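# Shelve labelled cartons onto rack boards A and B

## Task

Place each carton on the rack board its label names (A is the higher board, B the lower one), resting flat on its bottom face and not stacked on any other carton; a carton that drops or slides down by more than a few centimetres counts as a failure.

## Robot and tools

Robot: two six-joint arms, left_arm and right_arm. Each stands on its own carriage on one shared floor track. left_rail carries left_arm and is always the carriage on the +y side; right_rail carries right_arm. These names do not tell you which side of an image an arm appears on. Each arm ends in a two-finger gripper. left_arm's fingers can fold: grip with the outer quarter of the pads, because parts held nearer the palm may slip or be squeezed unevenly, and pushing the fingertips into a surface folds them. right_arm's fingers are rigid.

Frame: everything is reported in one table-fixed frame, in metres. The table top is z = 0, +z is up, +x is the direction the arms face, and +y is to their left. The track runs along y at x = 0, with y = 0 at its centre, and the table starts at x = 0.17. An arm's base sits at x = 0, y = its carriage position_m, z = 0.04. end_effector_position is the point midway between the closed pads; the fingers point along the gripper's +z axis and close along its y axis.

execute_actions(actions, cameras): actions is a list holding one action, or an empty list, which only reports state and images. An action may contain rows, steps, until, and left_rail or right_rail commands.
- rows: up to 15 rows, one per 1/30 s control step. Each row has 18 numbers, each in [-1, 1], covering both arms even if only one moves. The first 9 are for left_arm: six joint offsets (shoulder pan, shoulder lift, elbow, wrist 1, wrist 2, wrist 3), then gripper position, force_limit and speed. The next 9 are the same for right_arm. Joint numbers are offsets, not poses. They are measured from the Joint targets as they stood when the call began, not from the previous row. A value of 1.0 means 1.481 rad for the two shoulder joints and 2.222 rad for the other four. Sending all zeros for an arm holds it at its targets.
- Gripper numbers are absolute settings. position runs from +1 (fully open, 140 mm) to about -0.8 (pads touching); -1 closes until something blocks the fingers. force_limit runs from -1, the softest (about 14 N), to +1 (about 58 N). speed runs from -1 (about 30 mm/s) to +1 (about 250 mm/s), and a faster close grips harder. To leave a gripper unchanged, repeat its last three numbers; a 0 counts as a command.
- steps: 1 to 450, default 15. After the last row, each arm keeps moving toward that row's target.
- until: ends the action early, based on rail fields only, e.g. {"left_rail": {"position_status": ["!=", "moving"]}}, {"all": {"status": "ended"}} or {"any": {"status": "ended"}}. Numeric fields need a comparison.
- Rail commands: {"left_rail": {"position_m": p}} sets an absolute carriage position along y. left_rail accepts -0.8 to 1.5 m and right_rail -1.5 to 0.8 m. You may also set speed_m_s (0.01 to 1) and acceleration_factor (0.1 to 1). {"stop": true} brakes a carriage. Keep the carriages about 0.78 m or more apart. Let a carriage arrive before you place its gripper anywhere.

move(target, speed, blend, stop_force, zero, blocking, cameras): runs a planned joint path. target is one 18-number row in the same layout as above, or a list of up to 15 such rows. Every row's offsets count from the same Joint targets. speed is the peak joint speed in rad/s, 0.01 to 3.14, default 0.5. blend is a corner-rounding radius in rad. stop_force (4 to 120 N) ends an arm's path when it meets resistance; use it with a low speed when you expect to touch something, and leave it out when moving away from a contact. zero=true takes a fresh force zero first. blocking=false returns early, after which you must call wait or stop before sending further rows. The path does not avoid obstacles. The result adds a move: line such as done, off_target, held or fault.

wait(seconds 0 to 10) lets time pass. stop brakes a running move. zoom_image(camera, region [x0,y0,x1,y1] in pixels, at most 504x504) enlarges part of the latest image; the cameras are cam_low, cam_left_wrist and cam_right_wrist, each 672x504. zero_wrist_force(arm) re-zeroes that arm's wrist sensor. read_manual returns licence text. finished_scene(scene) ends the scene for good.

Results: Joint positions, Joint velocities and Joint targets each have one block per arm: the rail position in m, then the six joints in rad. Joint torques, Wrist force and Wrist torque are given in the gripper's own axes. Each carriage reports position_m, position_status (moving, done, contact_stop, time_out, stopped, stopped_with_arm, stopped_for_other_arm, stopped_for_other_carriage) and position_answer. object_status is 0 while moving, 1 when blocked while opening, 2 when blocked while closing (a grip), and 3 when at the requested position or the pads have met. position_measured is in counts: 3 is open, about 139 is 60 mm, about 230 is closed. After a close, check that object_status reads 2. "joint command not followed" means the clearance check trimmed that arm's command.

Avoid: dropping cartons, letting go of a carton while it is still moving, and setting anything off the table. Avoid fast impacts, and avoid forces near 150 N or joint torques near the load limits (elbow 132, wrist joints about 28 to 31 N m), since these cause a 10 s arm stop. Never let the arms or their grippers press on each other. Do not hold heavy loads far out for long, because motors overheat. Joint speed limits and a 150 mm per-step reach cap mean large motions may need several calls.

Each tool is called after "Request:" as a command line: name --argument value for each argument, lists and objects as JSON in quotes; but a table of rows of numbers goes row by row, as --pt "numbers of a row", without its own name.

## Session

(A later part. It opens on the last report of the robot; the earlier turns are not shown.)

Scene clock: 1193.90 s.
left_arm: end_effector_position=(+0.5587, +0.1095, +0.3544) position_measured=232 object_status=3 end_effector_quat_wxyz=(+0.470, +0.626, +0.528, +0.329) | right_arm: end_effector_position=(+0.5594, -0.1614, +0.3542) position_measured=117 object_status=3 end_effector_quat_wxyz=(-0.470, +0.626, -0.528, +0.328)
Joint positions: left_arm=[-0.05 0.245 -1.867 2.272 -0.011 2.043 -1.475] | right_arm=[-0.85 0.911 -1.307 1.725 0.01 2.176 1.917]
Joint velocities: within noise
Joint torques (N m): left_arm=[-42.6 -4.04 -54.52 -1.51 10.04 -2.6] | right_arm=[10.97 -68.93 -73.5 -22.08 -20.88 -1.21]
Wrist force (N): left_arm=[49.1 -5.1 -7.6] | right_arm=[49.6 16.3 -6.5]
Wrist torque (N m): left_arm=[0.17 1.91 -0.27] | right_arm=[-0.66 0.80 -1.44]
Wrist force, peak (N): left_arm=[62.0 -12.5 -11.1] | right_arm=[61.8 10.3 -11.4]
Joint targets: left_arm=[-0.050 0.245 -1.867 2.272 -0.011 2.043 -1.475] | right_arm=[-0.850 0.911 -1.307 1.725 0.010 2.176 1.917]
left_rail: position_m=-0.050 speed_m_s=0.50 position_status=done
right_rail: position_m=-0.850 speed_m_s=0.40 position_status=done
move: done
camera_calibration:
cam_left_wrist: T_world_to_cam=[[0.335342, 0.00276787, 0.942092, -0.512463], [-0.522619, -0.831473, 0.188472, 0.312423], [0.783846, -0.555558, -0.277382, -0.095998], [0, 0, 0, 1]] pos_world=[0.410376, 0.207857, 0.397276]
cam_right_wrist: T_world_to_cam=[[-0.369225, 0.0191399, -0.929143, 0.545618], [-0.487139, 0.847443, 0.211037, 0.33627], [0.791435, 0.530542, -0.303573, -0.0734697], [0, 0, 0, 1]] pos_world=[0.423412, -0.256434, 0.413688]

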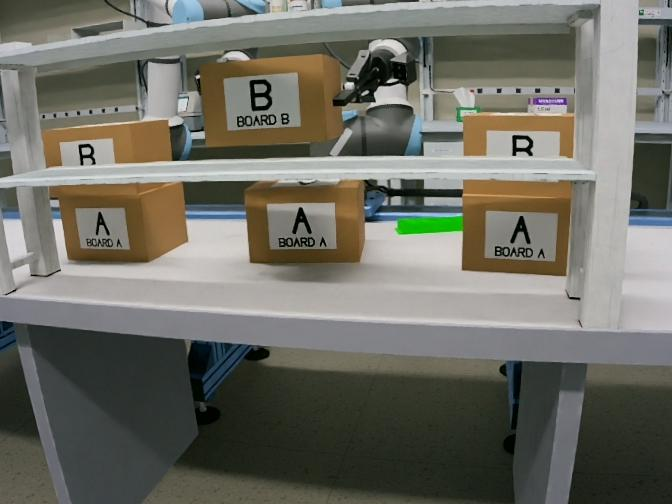

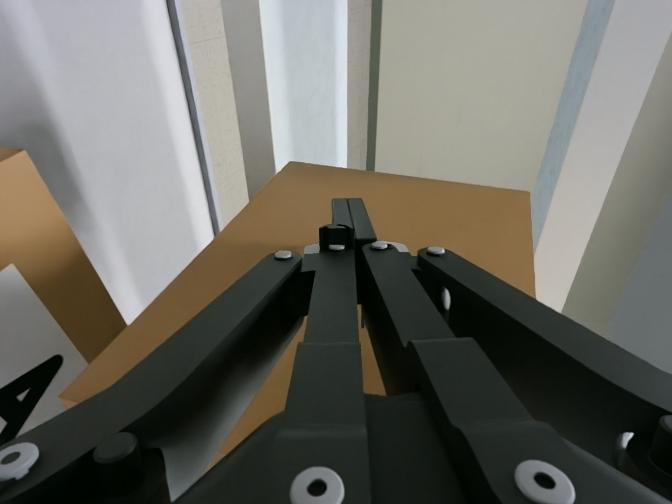

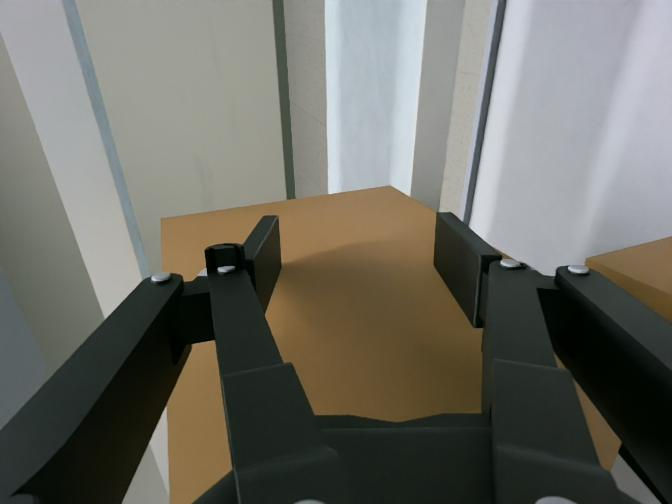

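Request:
move --pt "-0.048300 0.041791 -0.020683 -0.012796 -0.029708 -0.013498 -1 0 -1 -0.049056 0.008448 -0.006623 -0.007151 -0.029794 -0.015919 0.1 0 0" --pt "-0.085720 0.087419 -0.044617 -0.022944 -0.052853 -0.023379 -1 0 -1 -0.095511 0.020517 -0.017579 -0.010992 -0.058328 -0.029814 0.1 0 0" --speed 0.08 --cameras '["cam_low"]'

Scene clock: 1236.33 s.
left_arm: end_effector_position=(+0.6591, +0.0843, +0.3557) position_measured=232 object_status=3 end_effector_quat_wxyz=(+0.470, +0.626, +0.528, +0.328) | right_arm: end_effector_position=(+0.6591, -0.1865, +0.3517) position_measured=117 object_status=3 end_effector_quat_wxyz=(-0.470, +0.626, -0.528, +0.329)
Joint positions: left_arm=[-0.05 0.118 -1.737 2.173 -0.062 1.925 -1.527] | right_arm=[-0.85 0.769 -1.276 1.686 -0.014 2.047 1.851]
Joint velocities: within noise
Joint torques (N m): left_arm=[-47.75 -13.1 -59.6 -4.33 8.75 -3] | right_arm=[14 -71.65 -70.69 -20.23 -22.21 -2]
Wrist force (N): left_arm=[47.1 -6.1 -8.0] | right_arm=[47.8 12.8 -5.2]
Wrist torque (N m): left_arm=[0.34 1.88 -0.25] | right_arm=[-0.67 0.83 -0.81]
Wrist force, peak (N): left_arm=[49.5 -5.4 -9.0] | right_arm=[50.0 16.5 -5.8]
Joint targets: left_arm=[-0.050 0.118 -1.737 2.173 -0.062 1.925 -1.527] | right_arm=[-0.850 0.769 -1.276 1.686 -0.014 2.047 1.851]
left_rail: position_m=-0.050 speed_m_s=0.50 position_status=done
right_rail: position_m=-0.850 speed_m_s=0.40 position_status=done
move: done
Images, in order (width x height): cam_low 672x504.

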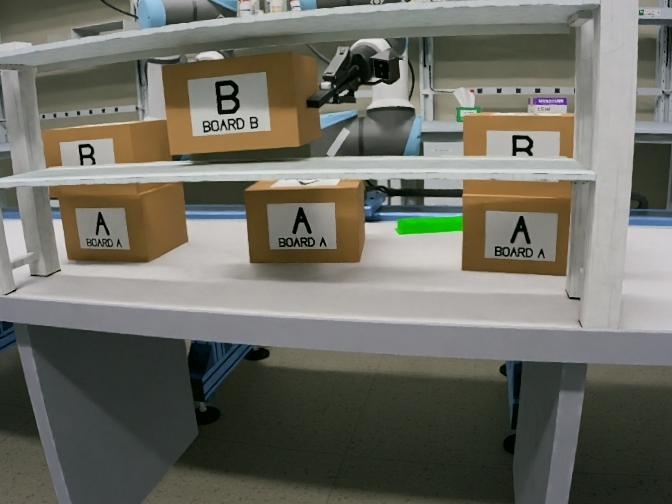

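Request:
move --pt "-0.009375 0.054955 -0.031954 -0.005791 -0.005546 -0.002386 -1 0 -1 -0.033753 0.026999 -0.024819 0.002118 -0.021348 -0.009745 0.1 0 0" --pt "-0.017373 0.112681 -0.069000 -0.007892 -0.010473 -0.004415 -1 0 -1 -0.067048 0.059738 -0.055387 0.007306 -0.041986 -0.018756 0.1 0 0" --speed 0.06 --cameras '["cam_low", "cam_left_wrist", "cam_right_wrist"]'

Scene clock: 1275.37 s.
left_arm: end_effector_position=(+0.7631, +0.0841, +0.3572) position_measured=232 object_status=3 end_effector_quat_wxyz=(+0.471, +0.626, +0.528, +0.328) | right_arm: end_effector_position=(+0.7626, -0.1859, +0.3514) position_measured=117 object_status=3 end_effector_quat_wxyz=(-0.470, +0.626, -0.528, +0.328)
Joint positions: left_arm=[-0.05 0.092 -1.57 2.02 -0.08 1.902 -1.537] | right_arm=[-0.85 0.67 -1.188 1.563 0.002 1.953 1.809]
Joint velocities: within noise
Joint torques (N m): left_arm=[-55.93 -32.83 -61.7 -5.53 10.56 -3.25] | right_arm=[26.55 -75.68 -66.73 -5.03 -25.07 -2.81]
Wrist force (N): left_arm=[52.0 -9.9 -8.5] | right_arm=[52.9 11.3 -6.7]
Wrist torque (N m): left_arm=[0.27 2.01 -0.19] | right_arm=[-0.36 0.95 -0.12]
Wrist force, peak (N): left_arm=[54.9 -9.6 -9.1] | right_arm=[56.1 12.0 -7.8]
Joint targets: left_arm=[-0.050 0.092 -1.570 2.019 -0.080 1.902 -1.537] | right_arm=[-0.850 0.670 -1.188 1.563 0.002 1.953 1.809]
left_rail: position_m=-0.050 speed_m_s=0.50 position_status=done
right_rail: position_m=-0.850 speed_m_s=0.40 position_status=done
move: done
camera_calibration:
cam_left_wrist: T_world_to_cam=[[0.334973, 0.0027858, 0.942224, -0.583437], [-0.52351, -0.83089, 0.188571, 0.398134], [0.78341, -0.556429, -0.276867, -0.26935], [0, 0, 0, 1]] pos_world=[0.614874, 0.182557, 0.400077]
cam_right_wrist: T_world_to_cam=[[-0.369164, 0.0185014, -0.92918, 0.618478], [-0.488288, 0.846826, 0.210859, 0.457471], [0.790755, 0.531549, -0.303584, -0.221448], [0, 0, 0, 1]] pos_world=[0.626809, -0.28113, 0.410988]

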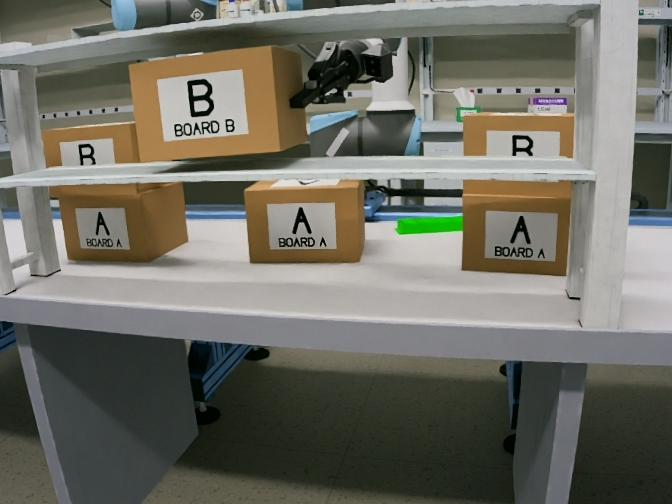

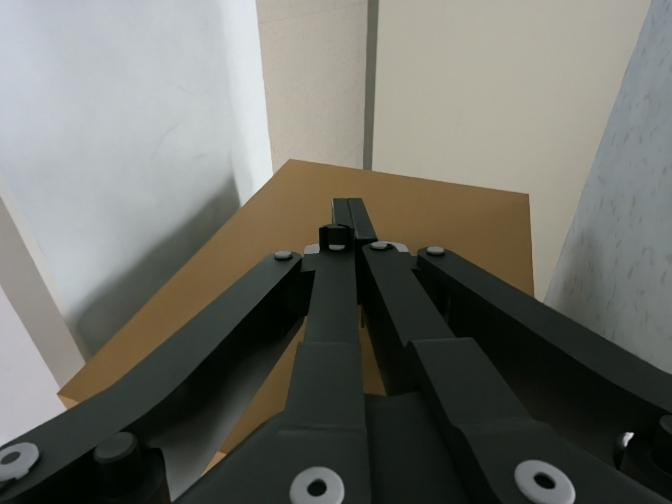

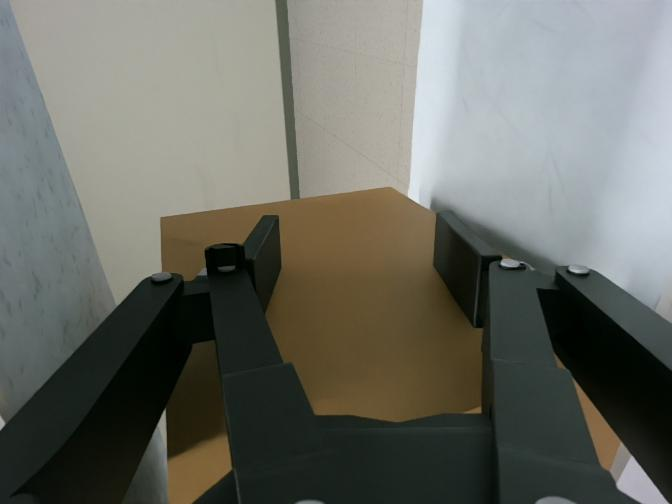

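Request:
move --target '[0, 0.023202, 0.019874, -0.035338, 0, 0, -1, 0, -1, 0, 0.017469, 0.017423, -0.029066, 0, 0, 0.1, 0, 0]' --speed 0.02 --stop_force 8 --cameras '["cam_low", "cam_left_wrist", "cam_right_wrist"]'

Scene clock: 1318.90 s.
left_arm: end_effector_position=(+0.7635, +0.0841, +0.3272) position_measured=232 object_status=3 end_effector_quat_wxyz=(+0.471, +0.626, +0.528, +0.328) | right_arm: end_effector_position=(+0.7630, -0.1857, +0.3291) position_measured=117 object_status=3 end_effector_quat_wxyz=(-0.471, +0.626, -0.528, +0.328)
Joint positions: left_arm=[-0.05 0.092 -1.545 2.052 -0.139 1.902 -1.537] | right_arm=[-0.85 0.67 -1.173 1.585 -0.034 1.953 1.809]
Joint velocities: within noise
Joint torques (N m): left_arm=[-53.81 -72.01 -54.72 1.75 13.51 -2.52] | right_arm=[27.26 -78.86 -50.73 -4.98 -22.89 1.79]
Wrist force (N): left_arm=[54.2 -4.9 -9.5] | right_arm=[54.3 2.0 -15.6]
Wrist torque (N m): left_arm=[0.13 2.06 -0.30] | right_arm=[-1.28 0.82 -1.34]
Wrist force, peak (N): left_arm=[58.3 -0.7 -9.4] | right_arm=[54.5 1.8 -15.6]
Joint targets: left_arm=[-0.050 0.092 -1.545 2.052 -0.139 1.902 -1.537] | right_arm=[-0.850 0.670 -1.173 1.585 -0.034 1.953 1.809]
left_rail: position_m=-0.050 speed_m_s=0.50 position_status=done
right_rail: position_m=-0.850 speed_m_s=0.40 position_status=done
move: contact (left_arm, right_arm); left_arm: the wrist 1 is farthest, 0.020 rad from its target; right_arm: the wrist 1 is farthest, 0.028 rad from its target
camera_calibration:
cam_left_wrist: T_world_to_cam=[[0.33494, 0.0027342, 0.942236, -0.555279], [-0.52353, -0.830891, 0.188512, 0.404036], [0.78341, -0.556429, -0.276867, -0.27797], [0, 0, 0, 1]] pos_world=[0.615274, 0.182557, 0.370077]
cam_right_wrist: T_world_to_cam=[[-0.368972, 0.0185865, -0.929255, 0.597742], [-0.488363, 0.846785, 0.210848, 0.46226], [0.790798, 0.531611, -0.303363, -0.228767], [0, 0, 0, 1]] pos_world=[0.627209, -0.28093, 0.388589]

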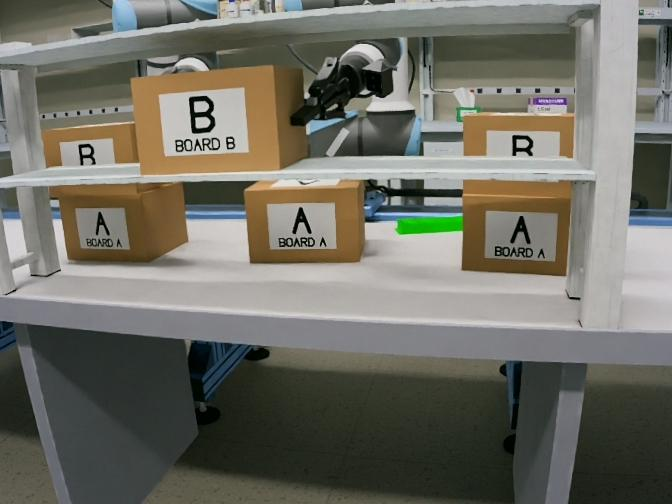

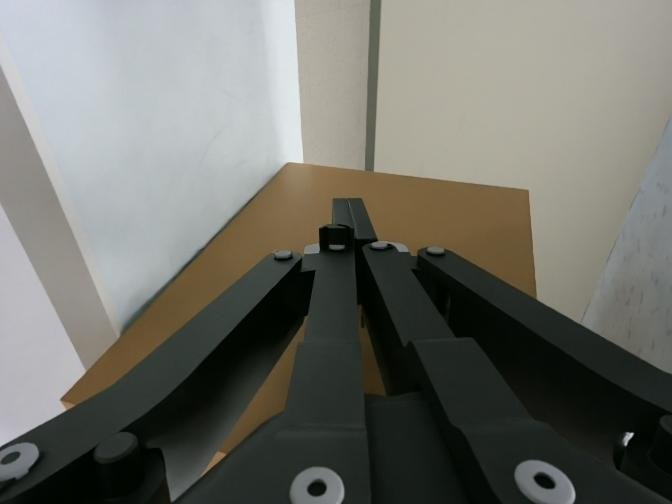

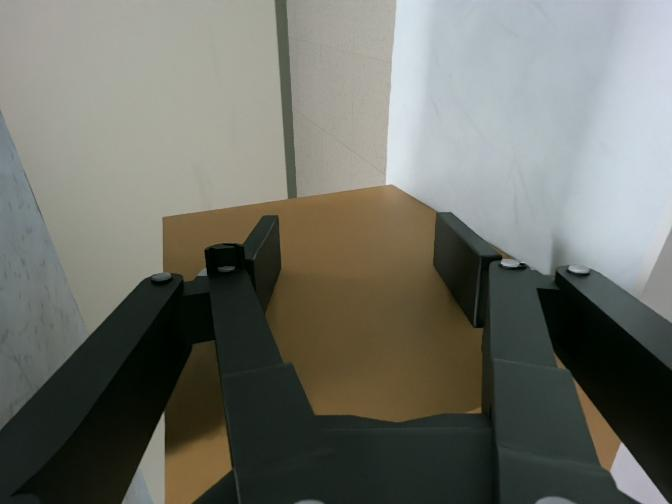

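Request:
execute_actions --actions '[]'

Scene clock: 1419.80 s.
left_arm: end_effector_position=(+0.7635, +0.0841, +0.3272) position_measured=232 object_status=3 end_effector_quat_wxyz=(+0.471, +0.626, +0.528, +0.328) | right_arm: end_effector_position=(+0.7630, -0.1857, +0.3290) position_measured=117 object_status=3 end_effector_quat_wxyz=(-0.470, +0.626, -0.528, +0.328)
Joint positions: left_arm=[-0.05 0.092 -1.545 2.052 -0.139 1.902 -1.537] | right_arm=[-0.85 0.67 -1.173 1.585 -0.034 1.953 1.809]
Joint velocities: within noise
Joint torques (N m): left_arm=[-55.03 -70.06 -51.83 2.04 13.57 -2.69] | right_arm=[28.34 -68.8 -47.03 -5.46 -22.89 2.21]
Wrist force (N): left_arm=[53.9 -3.7 -9.6] | right_arm=[54.0 0.2 -16.1]
Wrist torque (N m): left_arm=[0.10 2.13 -0.31] | right_arm=[-1.34 0.80 -1.34]
Wrist force, peak (N): left_arm=[54.5 -4.2 -9.5] | right_arm=[54.4 1.1 -16.2]
Joint targets: left_arm=[-0.050 0.092 -1.545 2.052 -0.139 1.902 -1.537] | right_arm=[-0.850 0.670 -1.173 1.585 -0.034 1.953 1.809]
Tool commands: left_gripper/position=-1.0 left_gripper/force_limit=+0.0 left_gripper/speed=-1.0 right_gripper/position=+0.1 right_gripper/force_limit=+0.0 right_gripper/speed=+0.0
left_rail: position_m=-0.050 speed_m_s=0.50 position_status=done
right_rail: position_m=-0.850 speed_m_s=0.40 position_status=done
camera_calibration:
cam_left_wrist: T_world_to_cam=[[0.33494, 0.0027342, 0.942236, -0.555279], [-0.52353, -0.830891, 0.188512, 0.404036], [0.78341, -0.556429, -0.276867, -0.27797], [0, 0, 0, 1]] pos_world=[0.615274, 0.182557, 0.370077]
cam_right_wrist: T_world_to_cam=[[-0.368972, 0.0185865, -0.929255, 0.597742], [-0.488363, 0.846785, 0.210848, 0.46226], [0.790798, 0.531611, -0.303363, -0.228767], [0, 0, 0, 1]] pos_world=[0.627209, -0.28093, 0.388589]

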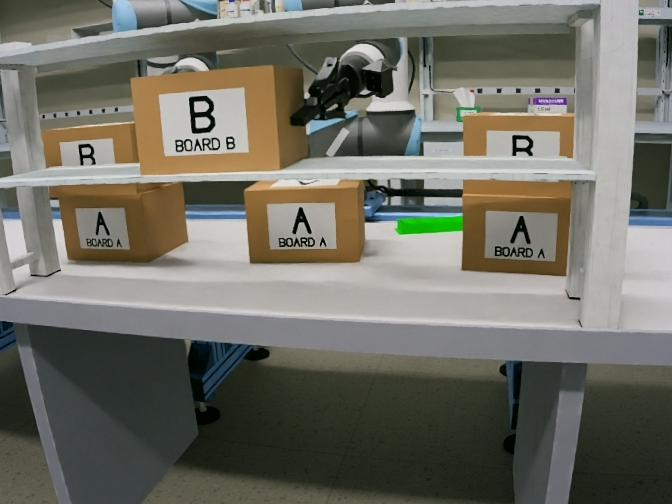

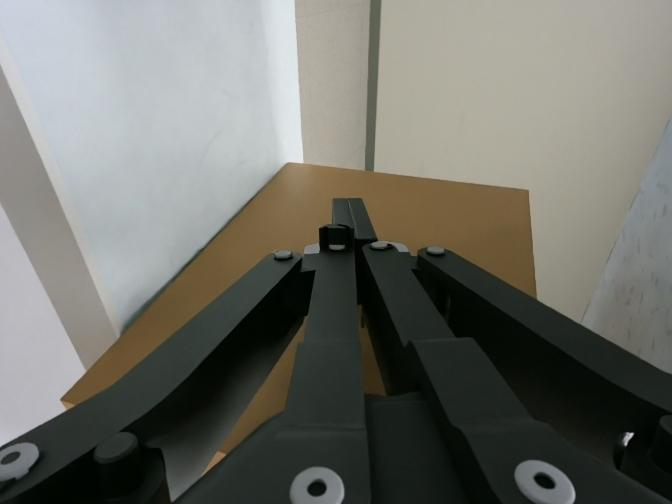

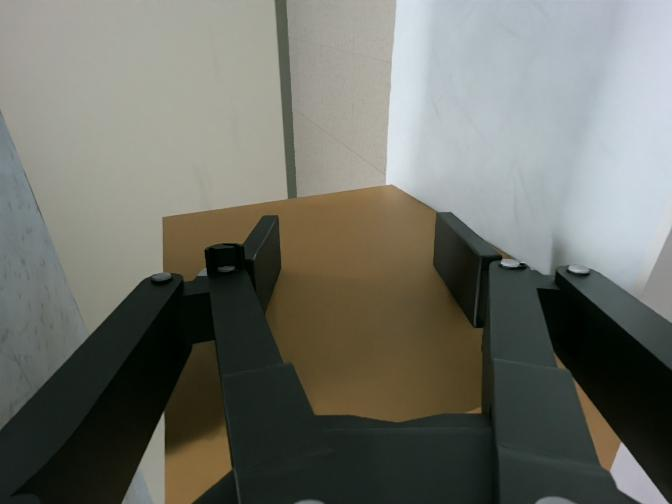

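Request:
zoom_image --camera "cam_low" --region '[0, 40, 336, 292]'

Request:
zoom_image --camera "cam_low" --region '[336, 40, 672, 292]'

Scaled by 1.500.

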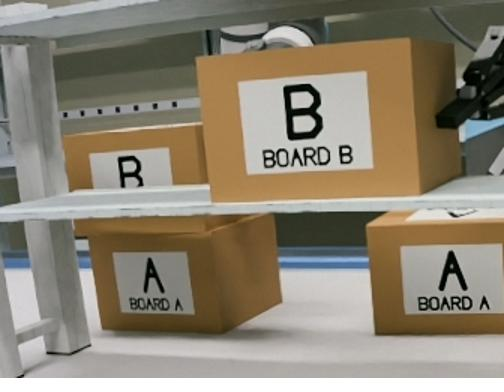

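Scaled by 1.500.

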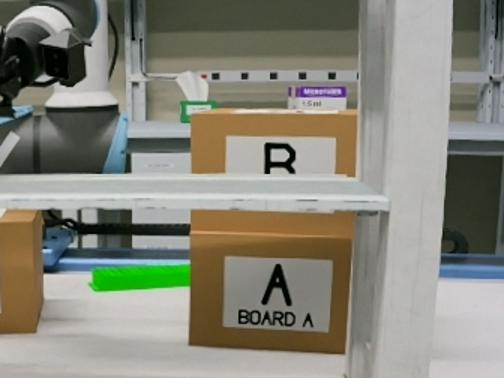

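Request:
zoom_image --camera "cam_low" --region '[100, 140, 200, 215]'

Request:
zoom_image --camera "cam_low" --region '[240, 135, 340, 210]'

Scaled by 5.040.

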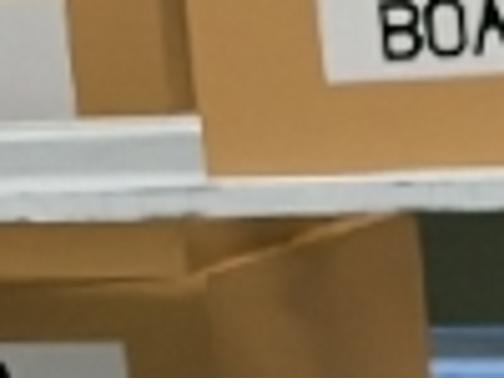

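Scaled by 5.040.

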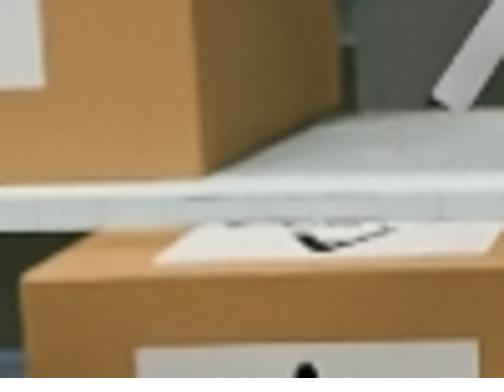

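Request:
move --target '[0.055695, 0.023394, -0.015714, 0.006367, 0.034716, 0.014829, -1, 0, -1, -0.030972, -0.033352, 0.031248, -0.012079, -0.019189, -0.008048, 0.1, 0, 0]' --speed 0.03

Scene clock: 1497.07 s.
left_arm: end_effector_position=(+0.7633, +0.1240, +0.3264) position_measured=232 object_status=3 end_effector_quat_wxyz=(+0.470, +0.627, +0.528, +0.328) | right_arm: end_effector_position=(+0.7632, -0.2258, +0.3295) position_measured=117 object_status=3 end_effector_quat_wxyz=(-0.471, +0.626, -0.528, +0.328)
Joint positions: left_arm=[-0.05 0.174 -1.51 2.018 -0.125 1.979 -1.504] | right_arm=[-0.85 0.624 -1.222 1.654 -0.061 1.911 1.791]
Joint velocities: within noise
Joint torques (N m): left_arm=[10.6 -29.52 -56.12 1.62 2.63 3.47] | right_arm=[-15.56 -88.73 -30.44 -4.77 -2.2 -2.44]
Wrist force (N): left_arm=[0.0 0.0 -0.2] | right_arm=[2.5 0.9 0.5]
Wrist torque (N m): left_arm=[0.11 0.10 -0.30] | right_arm=[-0.39 -0.70 -0.27]
Wrist force, peak (N): left_arm=[54.4 -4.1 -9.5] | right_arm=[54.2 0.5 -16.1]
Joint targets: left_arm=[-0.050 0.174 -1.510 2.018 -0.124 1.979 -1.504] | right_arm=[-0.850 0.624 -1.223 1.654 -0.061 1.911 1.791]
left_rail: position_m=-0.050 speed_m_s=0.50 position_status=done
right_rail: position_m=-0.850 speed_m_s=0.40 position_status=done
move: done
camera_calibration:
cam_left_wrist: T_world_to_cam=[[0.336808, 0.00259739, 0.94157, -0.555756], [-0.523611, -0.830594, 0.189592, 0.436897], [0.782555, -0.556872, -0.278391, -0.254582], [0, 0, 0, 1]] pos_world=[0.615171, 0.222557, 0.369578]
cam_right_wrist: T_world_to_cam=[[-0.368693, 0.0188813, -0.92936, 0.598895], [-0.488358, 0.846764, 0.210943, 0.496182], [0.790931, 0.531634, -0.302975, -0.207714], [0, 0, 0, 1]] pos_world=[0.62741, -0.321029, 0.388991]

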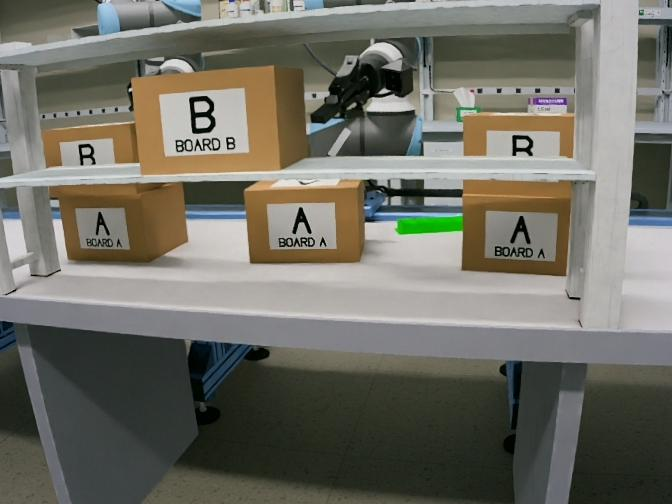

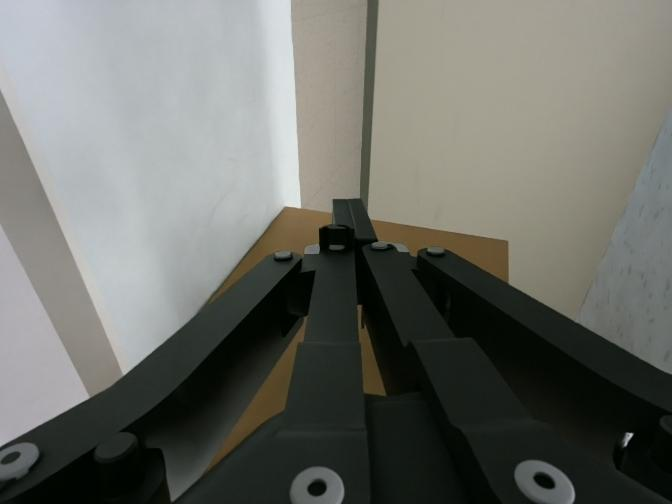

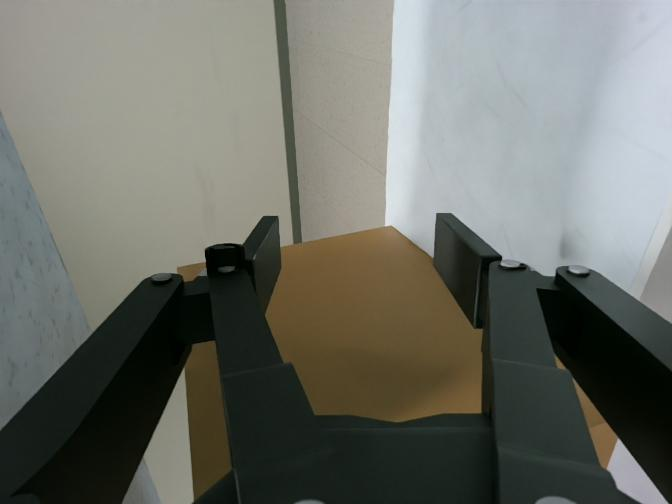

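Request:
move --pt "0.052079 -0.154625 0.096839 0.012484 0.032124 0.014569 -1 0 -1 0.105024 -0.087793 0.079031 -0.009043 0.064927 0.028586 0.1 0 0" --pt "0.273727 -0.214518 0.131348 0.064801 0.165685 0.093386 -1 0 -1 0.276315 -0.086709 0.081386 0.020795 0.168713 0.086516 0.1 0 0" --speed 0.3 --blend '[0.05, 0]'

Scene clock: 1670.57 s.
left_arm: end_effector_position=(+0.4590, +0.1735, +0.3266) position_measured=232 object_status=3 end_effector_quat_wxyz=(+0.470, +0.626, +0.528, +0.328) | right_arm: end_effector_position=(+0.4594, -0.1754, +0.3294) position_measured=117 object_status=3 end_effector_quat_wxyz=(-0.471, +0.626, -0.528, +0.328)
Joint positions: left_arm=[-0.05 0.58 -1.828 2.309 0.019 2.347 -1.297] | right_arm=[-0.85 1.033 -1.351 1.835 -0.015 2.285 1.983]
Joint velocities: within noise
Joint torques (N m): left_arm=[16.8 -39.47 -32.15 3.42 3.76 3] | right_arm=[11.78 -52.97 -29.2 3.31 4.7 2.57]
Wrist force (N): left_arm=[0.4 0.1 -0.3] | right_arm=[2.8 0.9 0.0]
Wrist torque (N m): left_arm=[0.11 0.03 -0.30] | right_arm=[-0.35 -0.74 -0.27]
Wrist force, peak (N): left_arm=[0.6 -1.0 -2.1] | right_arm=[3.4 0.6 2.3]
Joint targets: left_arm=[-0.050 0.580 -1.828 2.309 0.020 2.347 -1.297] | right_arm=[-0.850 1.033 -1.351 1.835 -0.015 2.286 1.983]
left_rail: position_m=-0.050 speed_m_s=0.50 position_status=done
right_rail: position_m=-0.850 speed_m_s=0.40 position_status=done
move: done
camera_calibration:
cam_left_wrist: T_world_to_cam=[[0.336639, 0.00306208, 0.941629, -0.453619], [-0.5236, -0.830533, 0.189891, 0.318578], [0.782635, -0.556962, -0.277986, 0.0109137], [0, 0, 0, 1]] pos_world=[0.310972, 0.272057, 0.369679]
cam_right_wrist: T_world_to_cam=[[-0.368712, 0.0190884, -0.929348, 0.485863], [-0.488375, 0.846703, 0.21115, 0.305022], [0.790912, 0.531723, -0.302867, 0.00581376], [0, 0, 0, 1]] pos_world=[0.32351, -0.270628, 0.388891]

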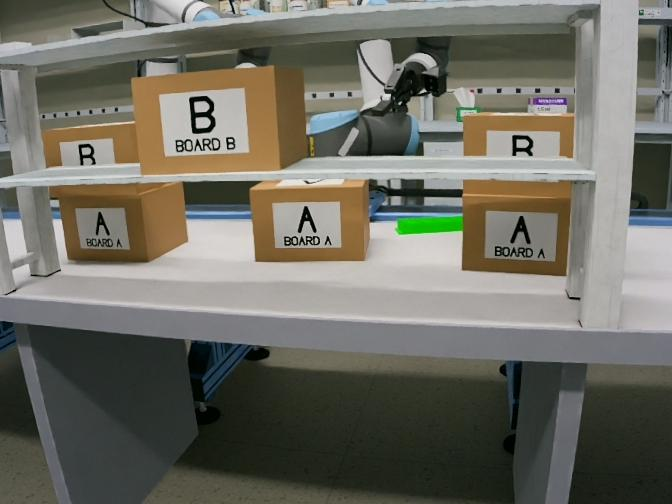

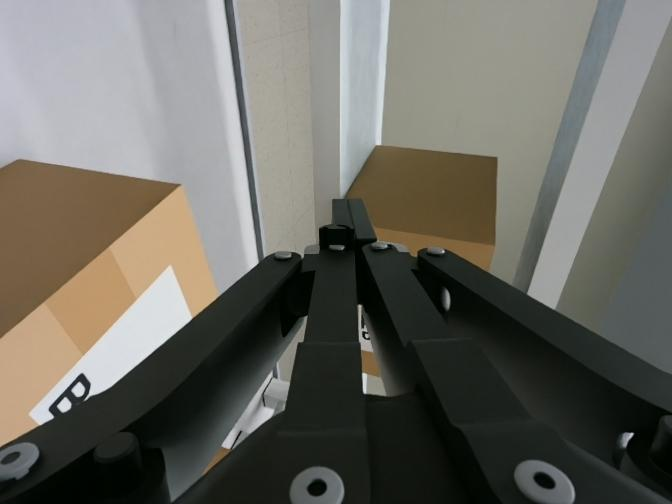

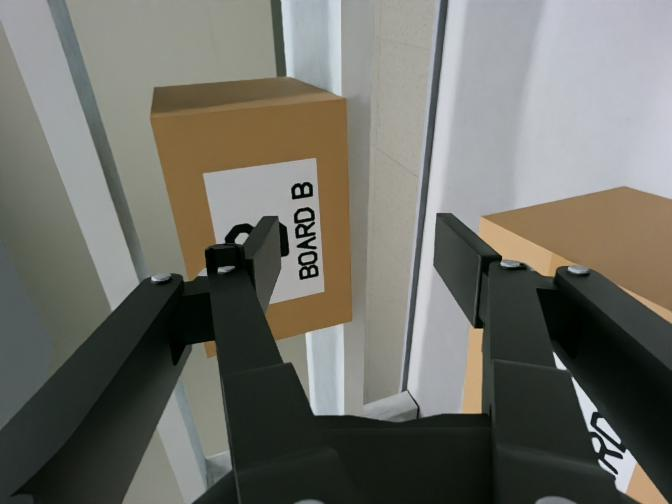

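Request:
zoom_image --camera "cam_left_wrist" --region '[0, 140, 240, 320]'

Request:
zoom_image --camera "cam_left_wrist" --region '[0, 300, 240, 480]'

Request:
zoom_image --camera "cam_right_wrist" --region '[432, 140, 672, 320]'

Request:
zoom_image --camera "cam_right_wrist" --region '[432, 300, 672, 480]'

Scaled by 2.100.

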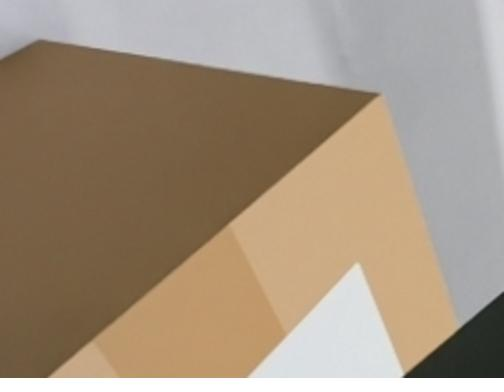

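Scaled by 2.100.

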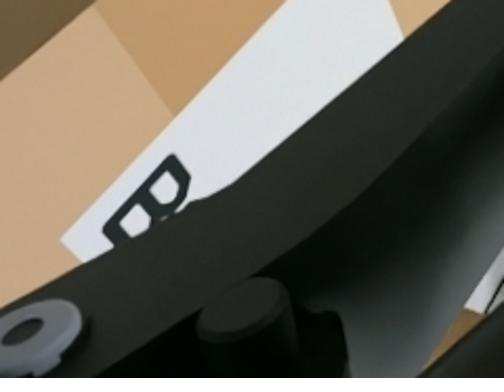

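Scaled by 2.100.

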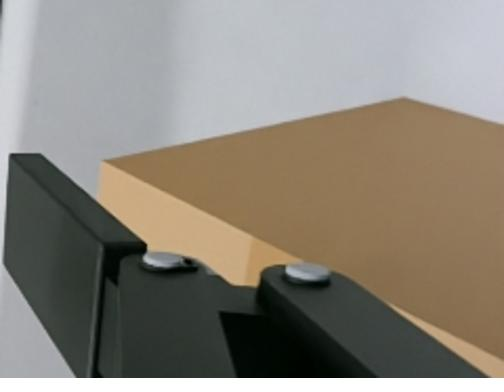

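Scaled by 2.100.

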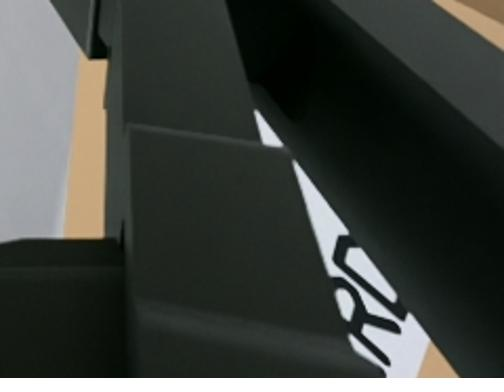

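Request:
move --pt "0.072477 0.065869 0.040245 -0.057832 0.041725 0.035854 -1 0 -1 0.007109 0.045558 0.030181 -0.058662 0.00422 0.002859 0.1 0 0" --pt "0.072477 0.289733 0.096673 -0.263469 0.041725 0.035854 -1 0 -1 0.007109 0.178887 0.069453 -0.186798 0.00422 0.002859 0.1 0 0" --speed '[0.3, 0.25]' --blend '[0.03, 0]'

Scene clock: 1881.57 s.
left_arm: end_effector_position=(+0.4208, +0.1841, +0.0902) position_measured=232 object_status=3 end_effector_quat_wxyz=(+0.470, +0.626, +0.528, +0.328) | right_arm: end_effector_position=(+0.4527, -0.1743, +0.0910) position_measured=117 object_status=3 end_effector_quat_wxyz=(-0.471, +0.626, -0.528, +0.328)
Joint positions: left_arm=[-0.05 0.687 -1.399 2.524 -0.566 2.44 -1.217] | right_arm=[-0.85 1.044 -1.086 1.989 -0.43 2.295 1.99]
Joint velocities: within noise
Joint torques (N m): left_arm=[11.63 -15.53 -9.55 -2.08 4.5 2.92] | right_arm=[12.55 -60.59 -16.41 -2.67 4.59 2.79]
Wrist force (N): left_arm=[0.1 -0.4 -0.4] | right_arm=[3.0 0.8 0.3]
Wrist torque (N m): left_arm=[0.01 0.09 -0.32] | right_arm=[-0.33 -0.80 -0.26]
Wrist force, peak (N): left_arm=[0.3 2.3 0.0] | right_arm=[3.9 0.8 -1.0]
Joint targets: left_arm=[-0.050 0.687 -1.398 2.524 -0.566 2.440 -1.217] | right_arm=[-0.850 1.044 -1.086 1.989 -0.430 2.295 1.990]
left_rail: position_m=-0.050 speed_m_s=0.50 position_status=done
right_rail: position_m=-0.850 speed_m_s=0.40 position_status=done
move: done
camera_calibration:
cam_left_wrist: T_world_to_cam=[[0.33659, 0.00321225, 0.941646, -0.218189], [-0.523542, -0.830551, 0.189972, 0.35228], [0.782695, -0.556934, -0.277873, -0.0189073], [0, 0, 0, 1]] pos_world=[0.272672, 0.282757, 0.133279]
cam_right_wrist: T_world_to_cam=[[-0.368814, 0.0190199, -0.929309, 0.261861], [-0.488396, 0.846688, 0.211158, 0.351291], [0.790851, 0.531749, -0.302981, -0.0616577], [0, 0, 0, 1]] pos_world=[0.31691, -0.269628, 0.150491]

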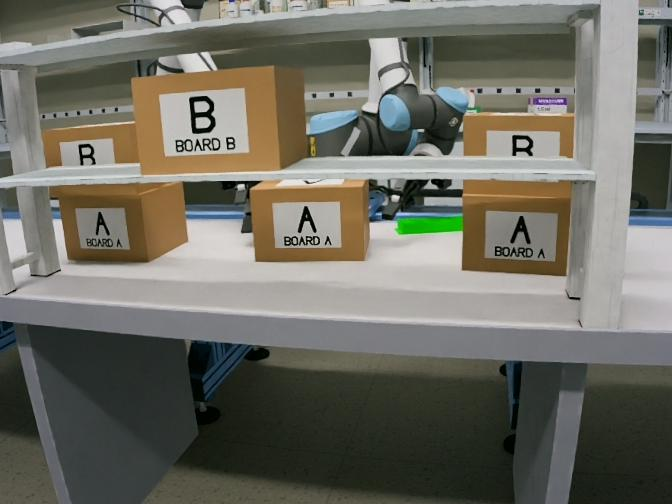

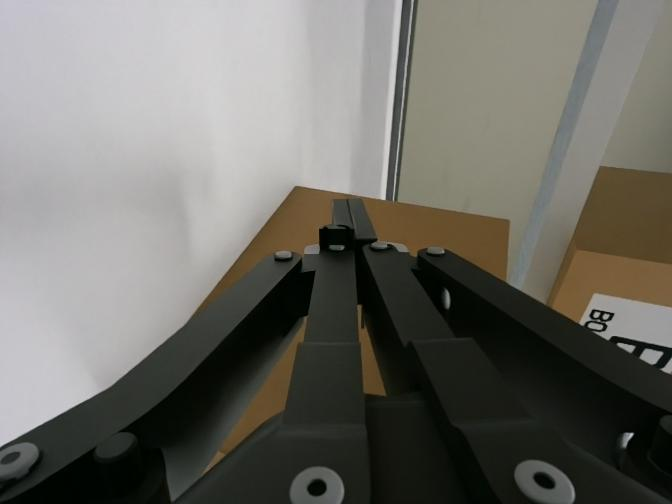

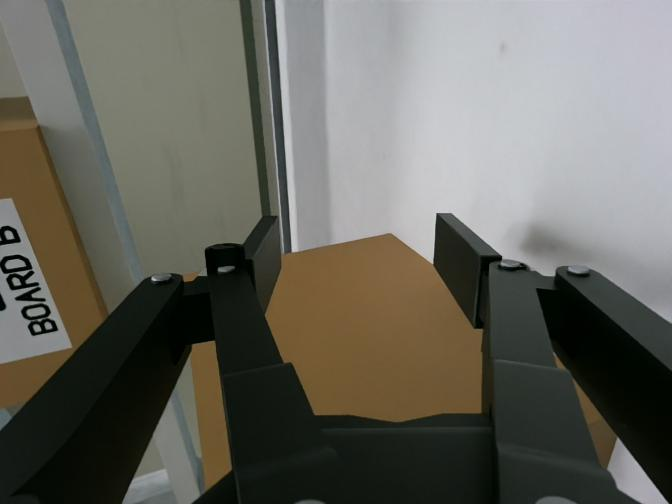

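Request:
move --target '[-0.132933, -0.080473, 0.058341, -0.047954, -0.077456, -0.06103, -1, 0, -1, 0.031787, 0.048396, -0.057721, 0.034554, 0.018753, 0.013409, 0.1, 0, 0]' --speed 0.05 --stop_force 7

Scene clock: 1929.23 s.
left_arm: end_effector_position=(+0.4226, +0.1488, +0.0897) position_measured=232 object_status=3 end_effector_quat_wxyz=(+0.469, +0.628, +0.529, +0.327) | right_arm: end_effector_position=(+0.4533, -0.1287, +0.0910) position_measured=117 object_status=3 end_effector_quat_wxyz=(-0.471, +0.626, -0.528, +0.328)
Joint positions: left_arm=[-0.05 0.576 -1.466 2.598 -0.626 2.342 -1.294] | right_arm=[-0.85 1.08 -1.032 1.892 -0.372 2.327 2.012]
Joint velocities: within noise
Joint torques (N m): left_arm=[11.02 -11.44 -29.76 1.91 3.06 1.88] | right_arm=[-13.3 -90.89 -19.93 -2.81 -2.76 -0.98]
Wrist force (N): left_arm=[2.3 -1.3 -2.2] | right_arm=[5.5 -0.4 0.9]
Wrist torque (N m): left_arm=[0.09 0.05 -0.29] | right_arm=[-0.21 -0.72 -0.39]
Wrist force, peak (N): left_arm=[9.4 0.1 -5.6] | right_arm=[11.0 -4.3 -4.2]
Joint targets: left_arm=[-0.050 0.576 -1.466 2.598 -0.626 2.342 -1.294] | right_arm=[-0.850 1.080 -1.032 1.892 -0.372 2.327 2.012]
left_rail: position_m=-0.050 speed_m_s=0.50 position_status=done
right_rail: position_m=-0.850 speed_m_s=0.40 position_status=done
move: contact (left_arm, right_arm); left_arm: the shoulder pan is farthest, 0.085 rad from its target; right_arm: the elbow is farthest, 0.031 rad from its target
camera_calibration:
cam_left_wrist: T_world_to_cam=[[0.34038, 0.000579152, 0.940288, -0.219268], [-0.523616, -0.830484, 0.190058, 0.323913], [0.781004, -0.557042, -0.282377, -0.0390859], [0, 0, 0, 1]] pos_world=[0.274767, 0.247359, 0.133576]
cam_right_wrist: T_world_to_cam=[[-0.368933, 0.0190503, -0.929261, 0.261252], [-0.488346, 0.846697, 0.21124, 0.312949], [0.790827, 0.531734, -0.303072, -0.0863619], [0, 0, 0, 1]] pos_world=[0.317509, -0.224028, 0.15049]

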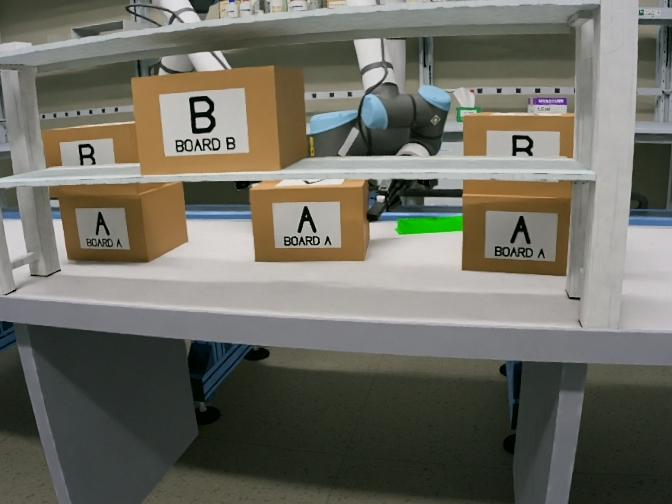

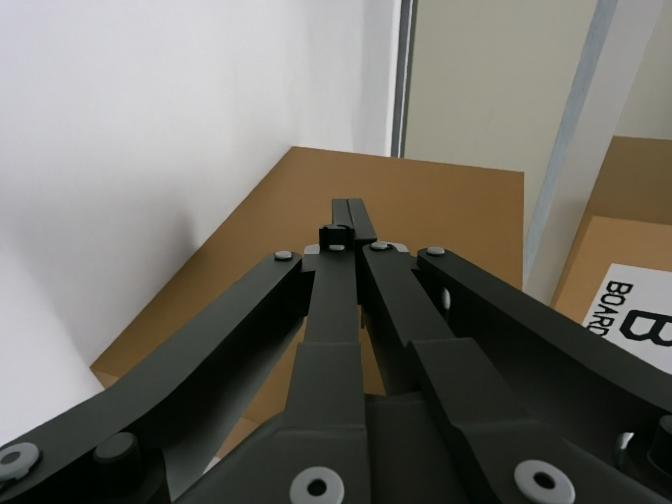

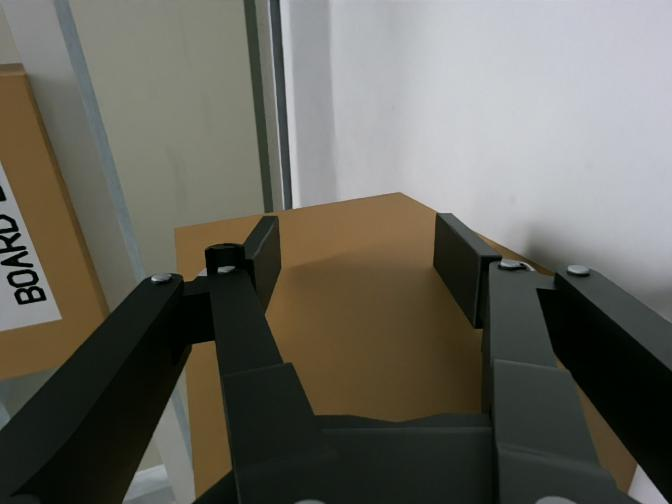

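Request:
move --target '[-0.014961, -0.008308, 0.005587, -0.008077, -0.007933, -0.008847, -1, 0, -1, 0.003725, 0.005586, -0.006026, 0.003991, 0.002023, 0.001774, 0.1, 0, 0]' --speed 0.02 --stop_force 35 --cameras '["cam_left_wrist"]'

Scene clock: 1999.83 s.
left_arm: end_effector_position=(+0.4243, +0.1444, +0.0909) position_measured=232 object_status=3 end_effector_quat_wxyz=(+0.470, +0.627, +0.528, +0.328) | right_arm: end_effector_position=(+0.4528, -0.1249, +0.0905) position_measured=117 object_status=3 end_effector_quat_wxyz=(-0.470, +0.626, -0.528, +0.328)
Joint positions: left_arm=[-0.05 0.558 -1.476 2.607 -0.641 2.328 -1.309] | right_arm=[-0.85 1.083 -1.026 1.884 -0.366 2.33 2.015]
Joint velocities: within noise
Joint torques (N m): left_arm=[-4.5 -10.93 -21.65 6.33 20.75 1.63] | right_arm=[2.9 -86.54 -31.05 -9.2 -17.57 -0.54]
Wrist force (N): left_arm=[34.4 -7.7 -10.2] | right_arm=[35.7 -10.4 -7.1]
Wrist torque (N m): left_arm=[0.28 1.25 -0.24] | right_arm=[-0.26 -0.14 -0.82]
Wrist force, peak (N): left_arm=[38.2 -7.0 -12.4] | right_arm=[40.3 -10.4 -9.0]
Joint targets: left_arm=[-0.050 0.558 -1.476 2.607 -0.641 2.328 -1.309] | right_arm=[-0.850 1.083 -1.026 1.884 -0.366 2.330 2.015]
left_rail: position_m=-0.050 speed_m_s=0.50 position_status=done
right_rail: position_m=-0.850 speed_m_s=0.40 position_status=done
move: contact (left_arm, right_arm)
camera_calibration:
cam_left_wrist: T_world_to_cam=[[0.336061, 0.00137298, 0.941839, -0.219455], [-0.524264, -0.830482, 0.188275, 0.321451], [0.782439, -0.557044, -0.278373, -0.0434475], [0, 0, 0, 1]] pos_world=[0.276271, 0.243059, 0.134075]
Images, in order (width x height): cam_left_wrist 672x504.

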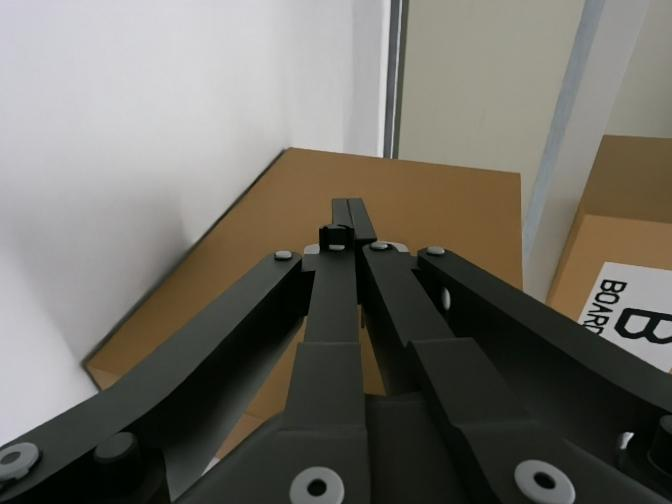

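Request:
move --target '[-0.0045297, -0.0008247, 0.001848, -0.0026412, -0.0026639, -0.0019551, -1, 0, -1, 0.0011086, 0.0007268, -0.0018091, 0.0016559, 0.0006513, 0.0004812, 0.1, 0, 0]' --speed 0.01 --cameras '[]'

Scene clock: 2081.83 s.
left_arm: end_effector_position=(+0.4245, +0.1427, +0.0902) position_measured=232 object_status=3 end_effector_quat_wxyz=(+0.470, +0.627, +0.528, +0.328) | right_arm: end_effector_position=(+0.4526, -0.1232, +0.0912) position_measured=117 object_status=3 end_effector_quat_wxyz=(-0.470, +0.626, -0.528, +0.328)
Joint positions: left_arm=[-0.05 0.552 -1.477 2.611 -0.646 2.322 -1.314] | right_arm=[-0.85 1.085 -1.025 1.88 -0.363 2.331 2.016]
Joint velocities: within noise
Joint torques (N m): left_arm=[-40.92 -50.53 10.9 1.81 12.12 -3.26] | right_arm=[41.09 -77.08 -62.72 -5.06 -7.26 4.04]
Wrist force (N): left_arm=[58.0 -6.9 -16.5] | right_arm=[58.5 0.1 -5.3]
Wrist torque (N m): left_arm=[0.16 2.09 -0.27] | right_arm=[-0.45 0.33 -1.18]
Wrist force, peak (N): left_arm=[58.0 -6.9 -16.5] | right_arm=[58.5 0.1 -5.3]
Joint targets: left_arm=[-0.050 0.551 -1.477 2.612 -0.646 2.322 -1.314] | right_arm=[-0.850 1.085 -1.025 1.880 -0.362 2.331 2.016]
left_rail: position_m=-0.050 speed_m_s=0.50 position_status=done
right_rail: position_m=-0.850 speed_m_s=0.40 position_status=done
move: done
No camera images: "cameras" was empty.


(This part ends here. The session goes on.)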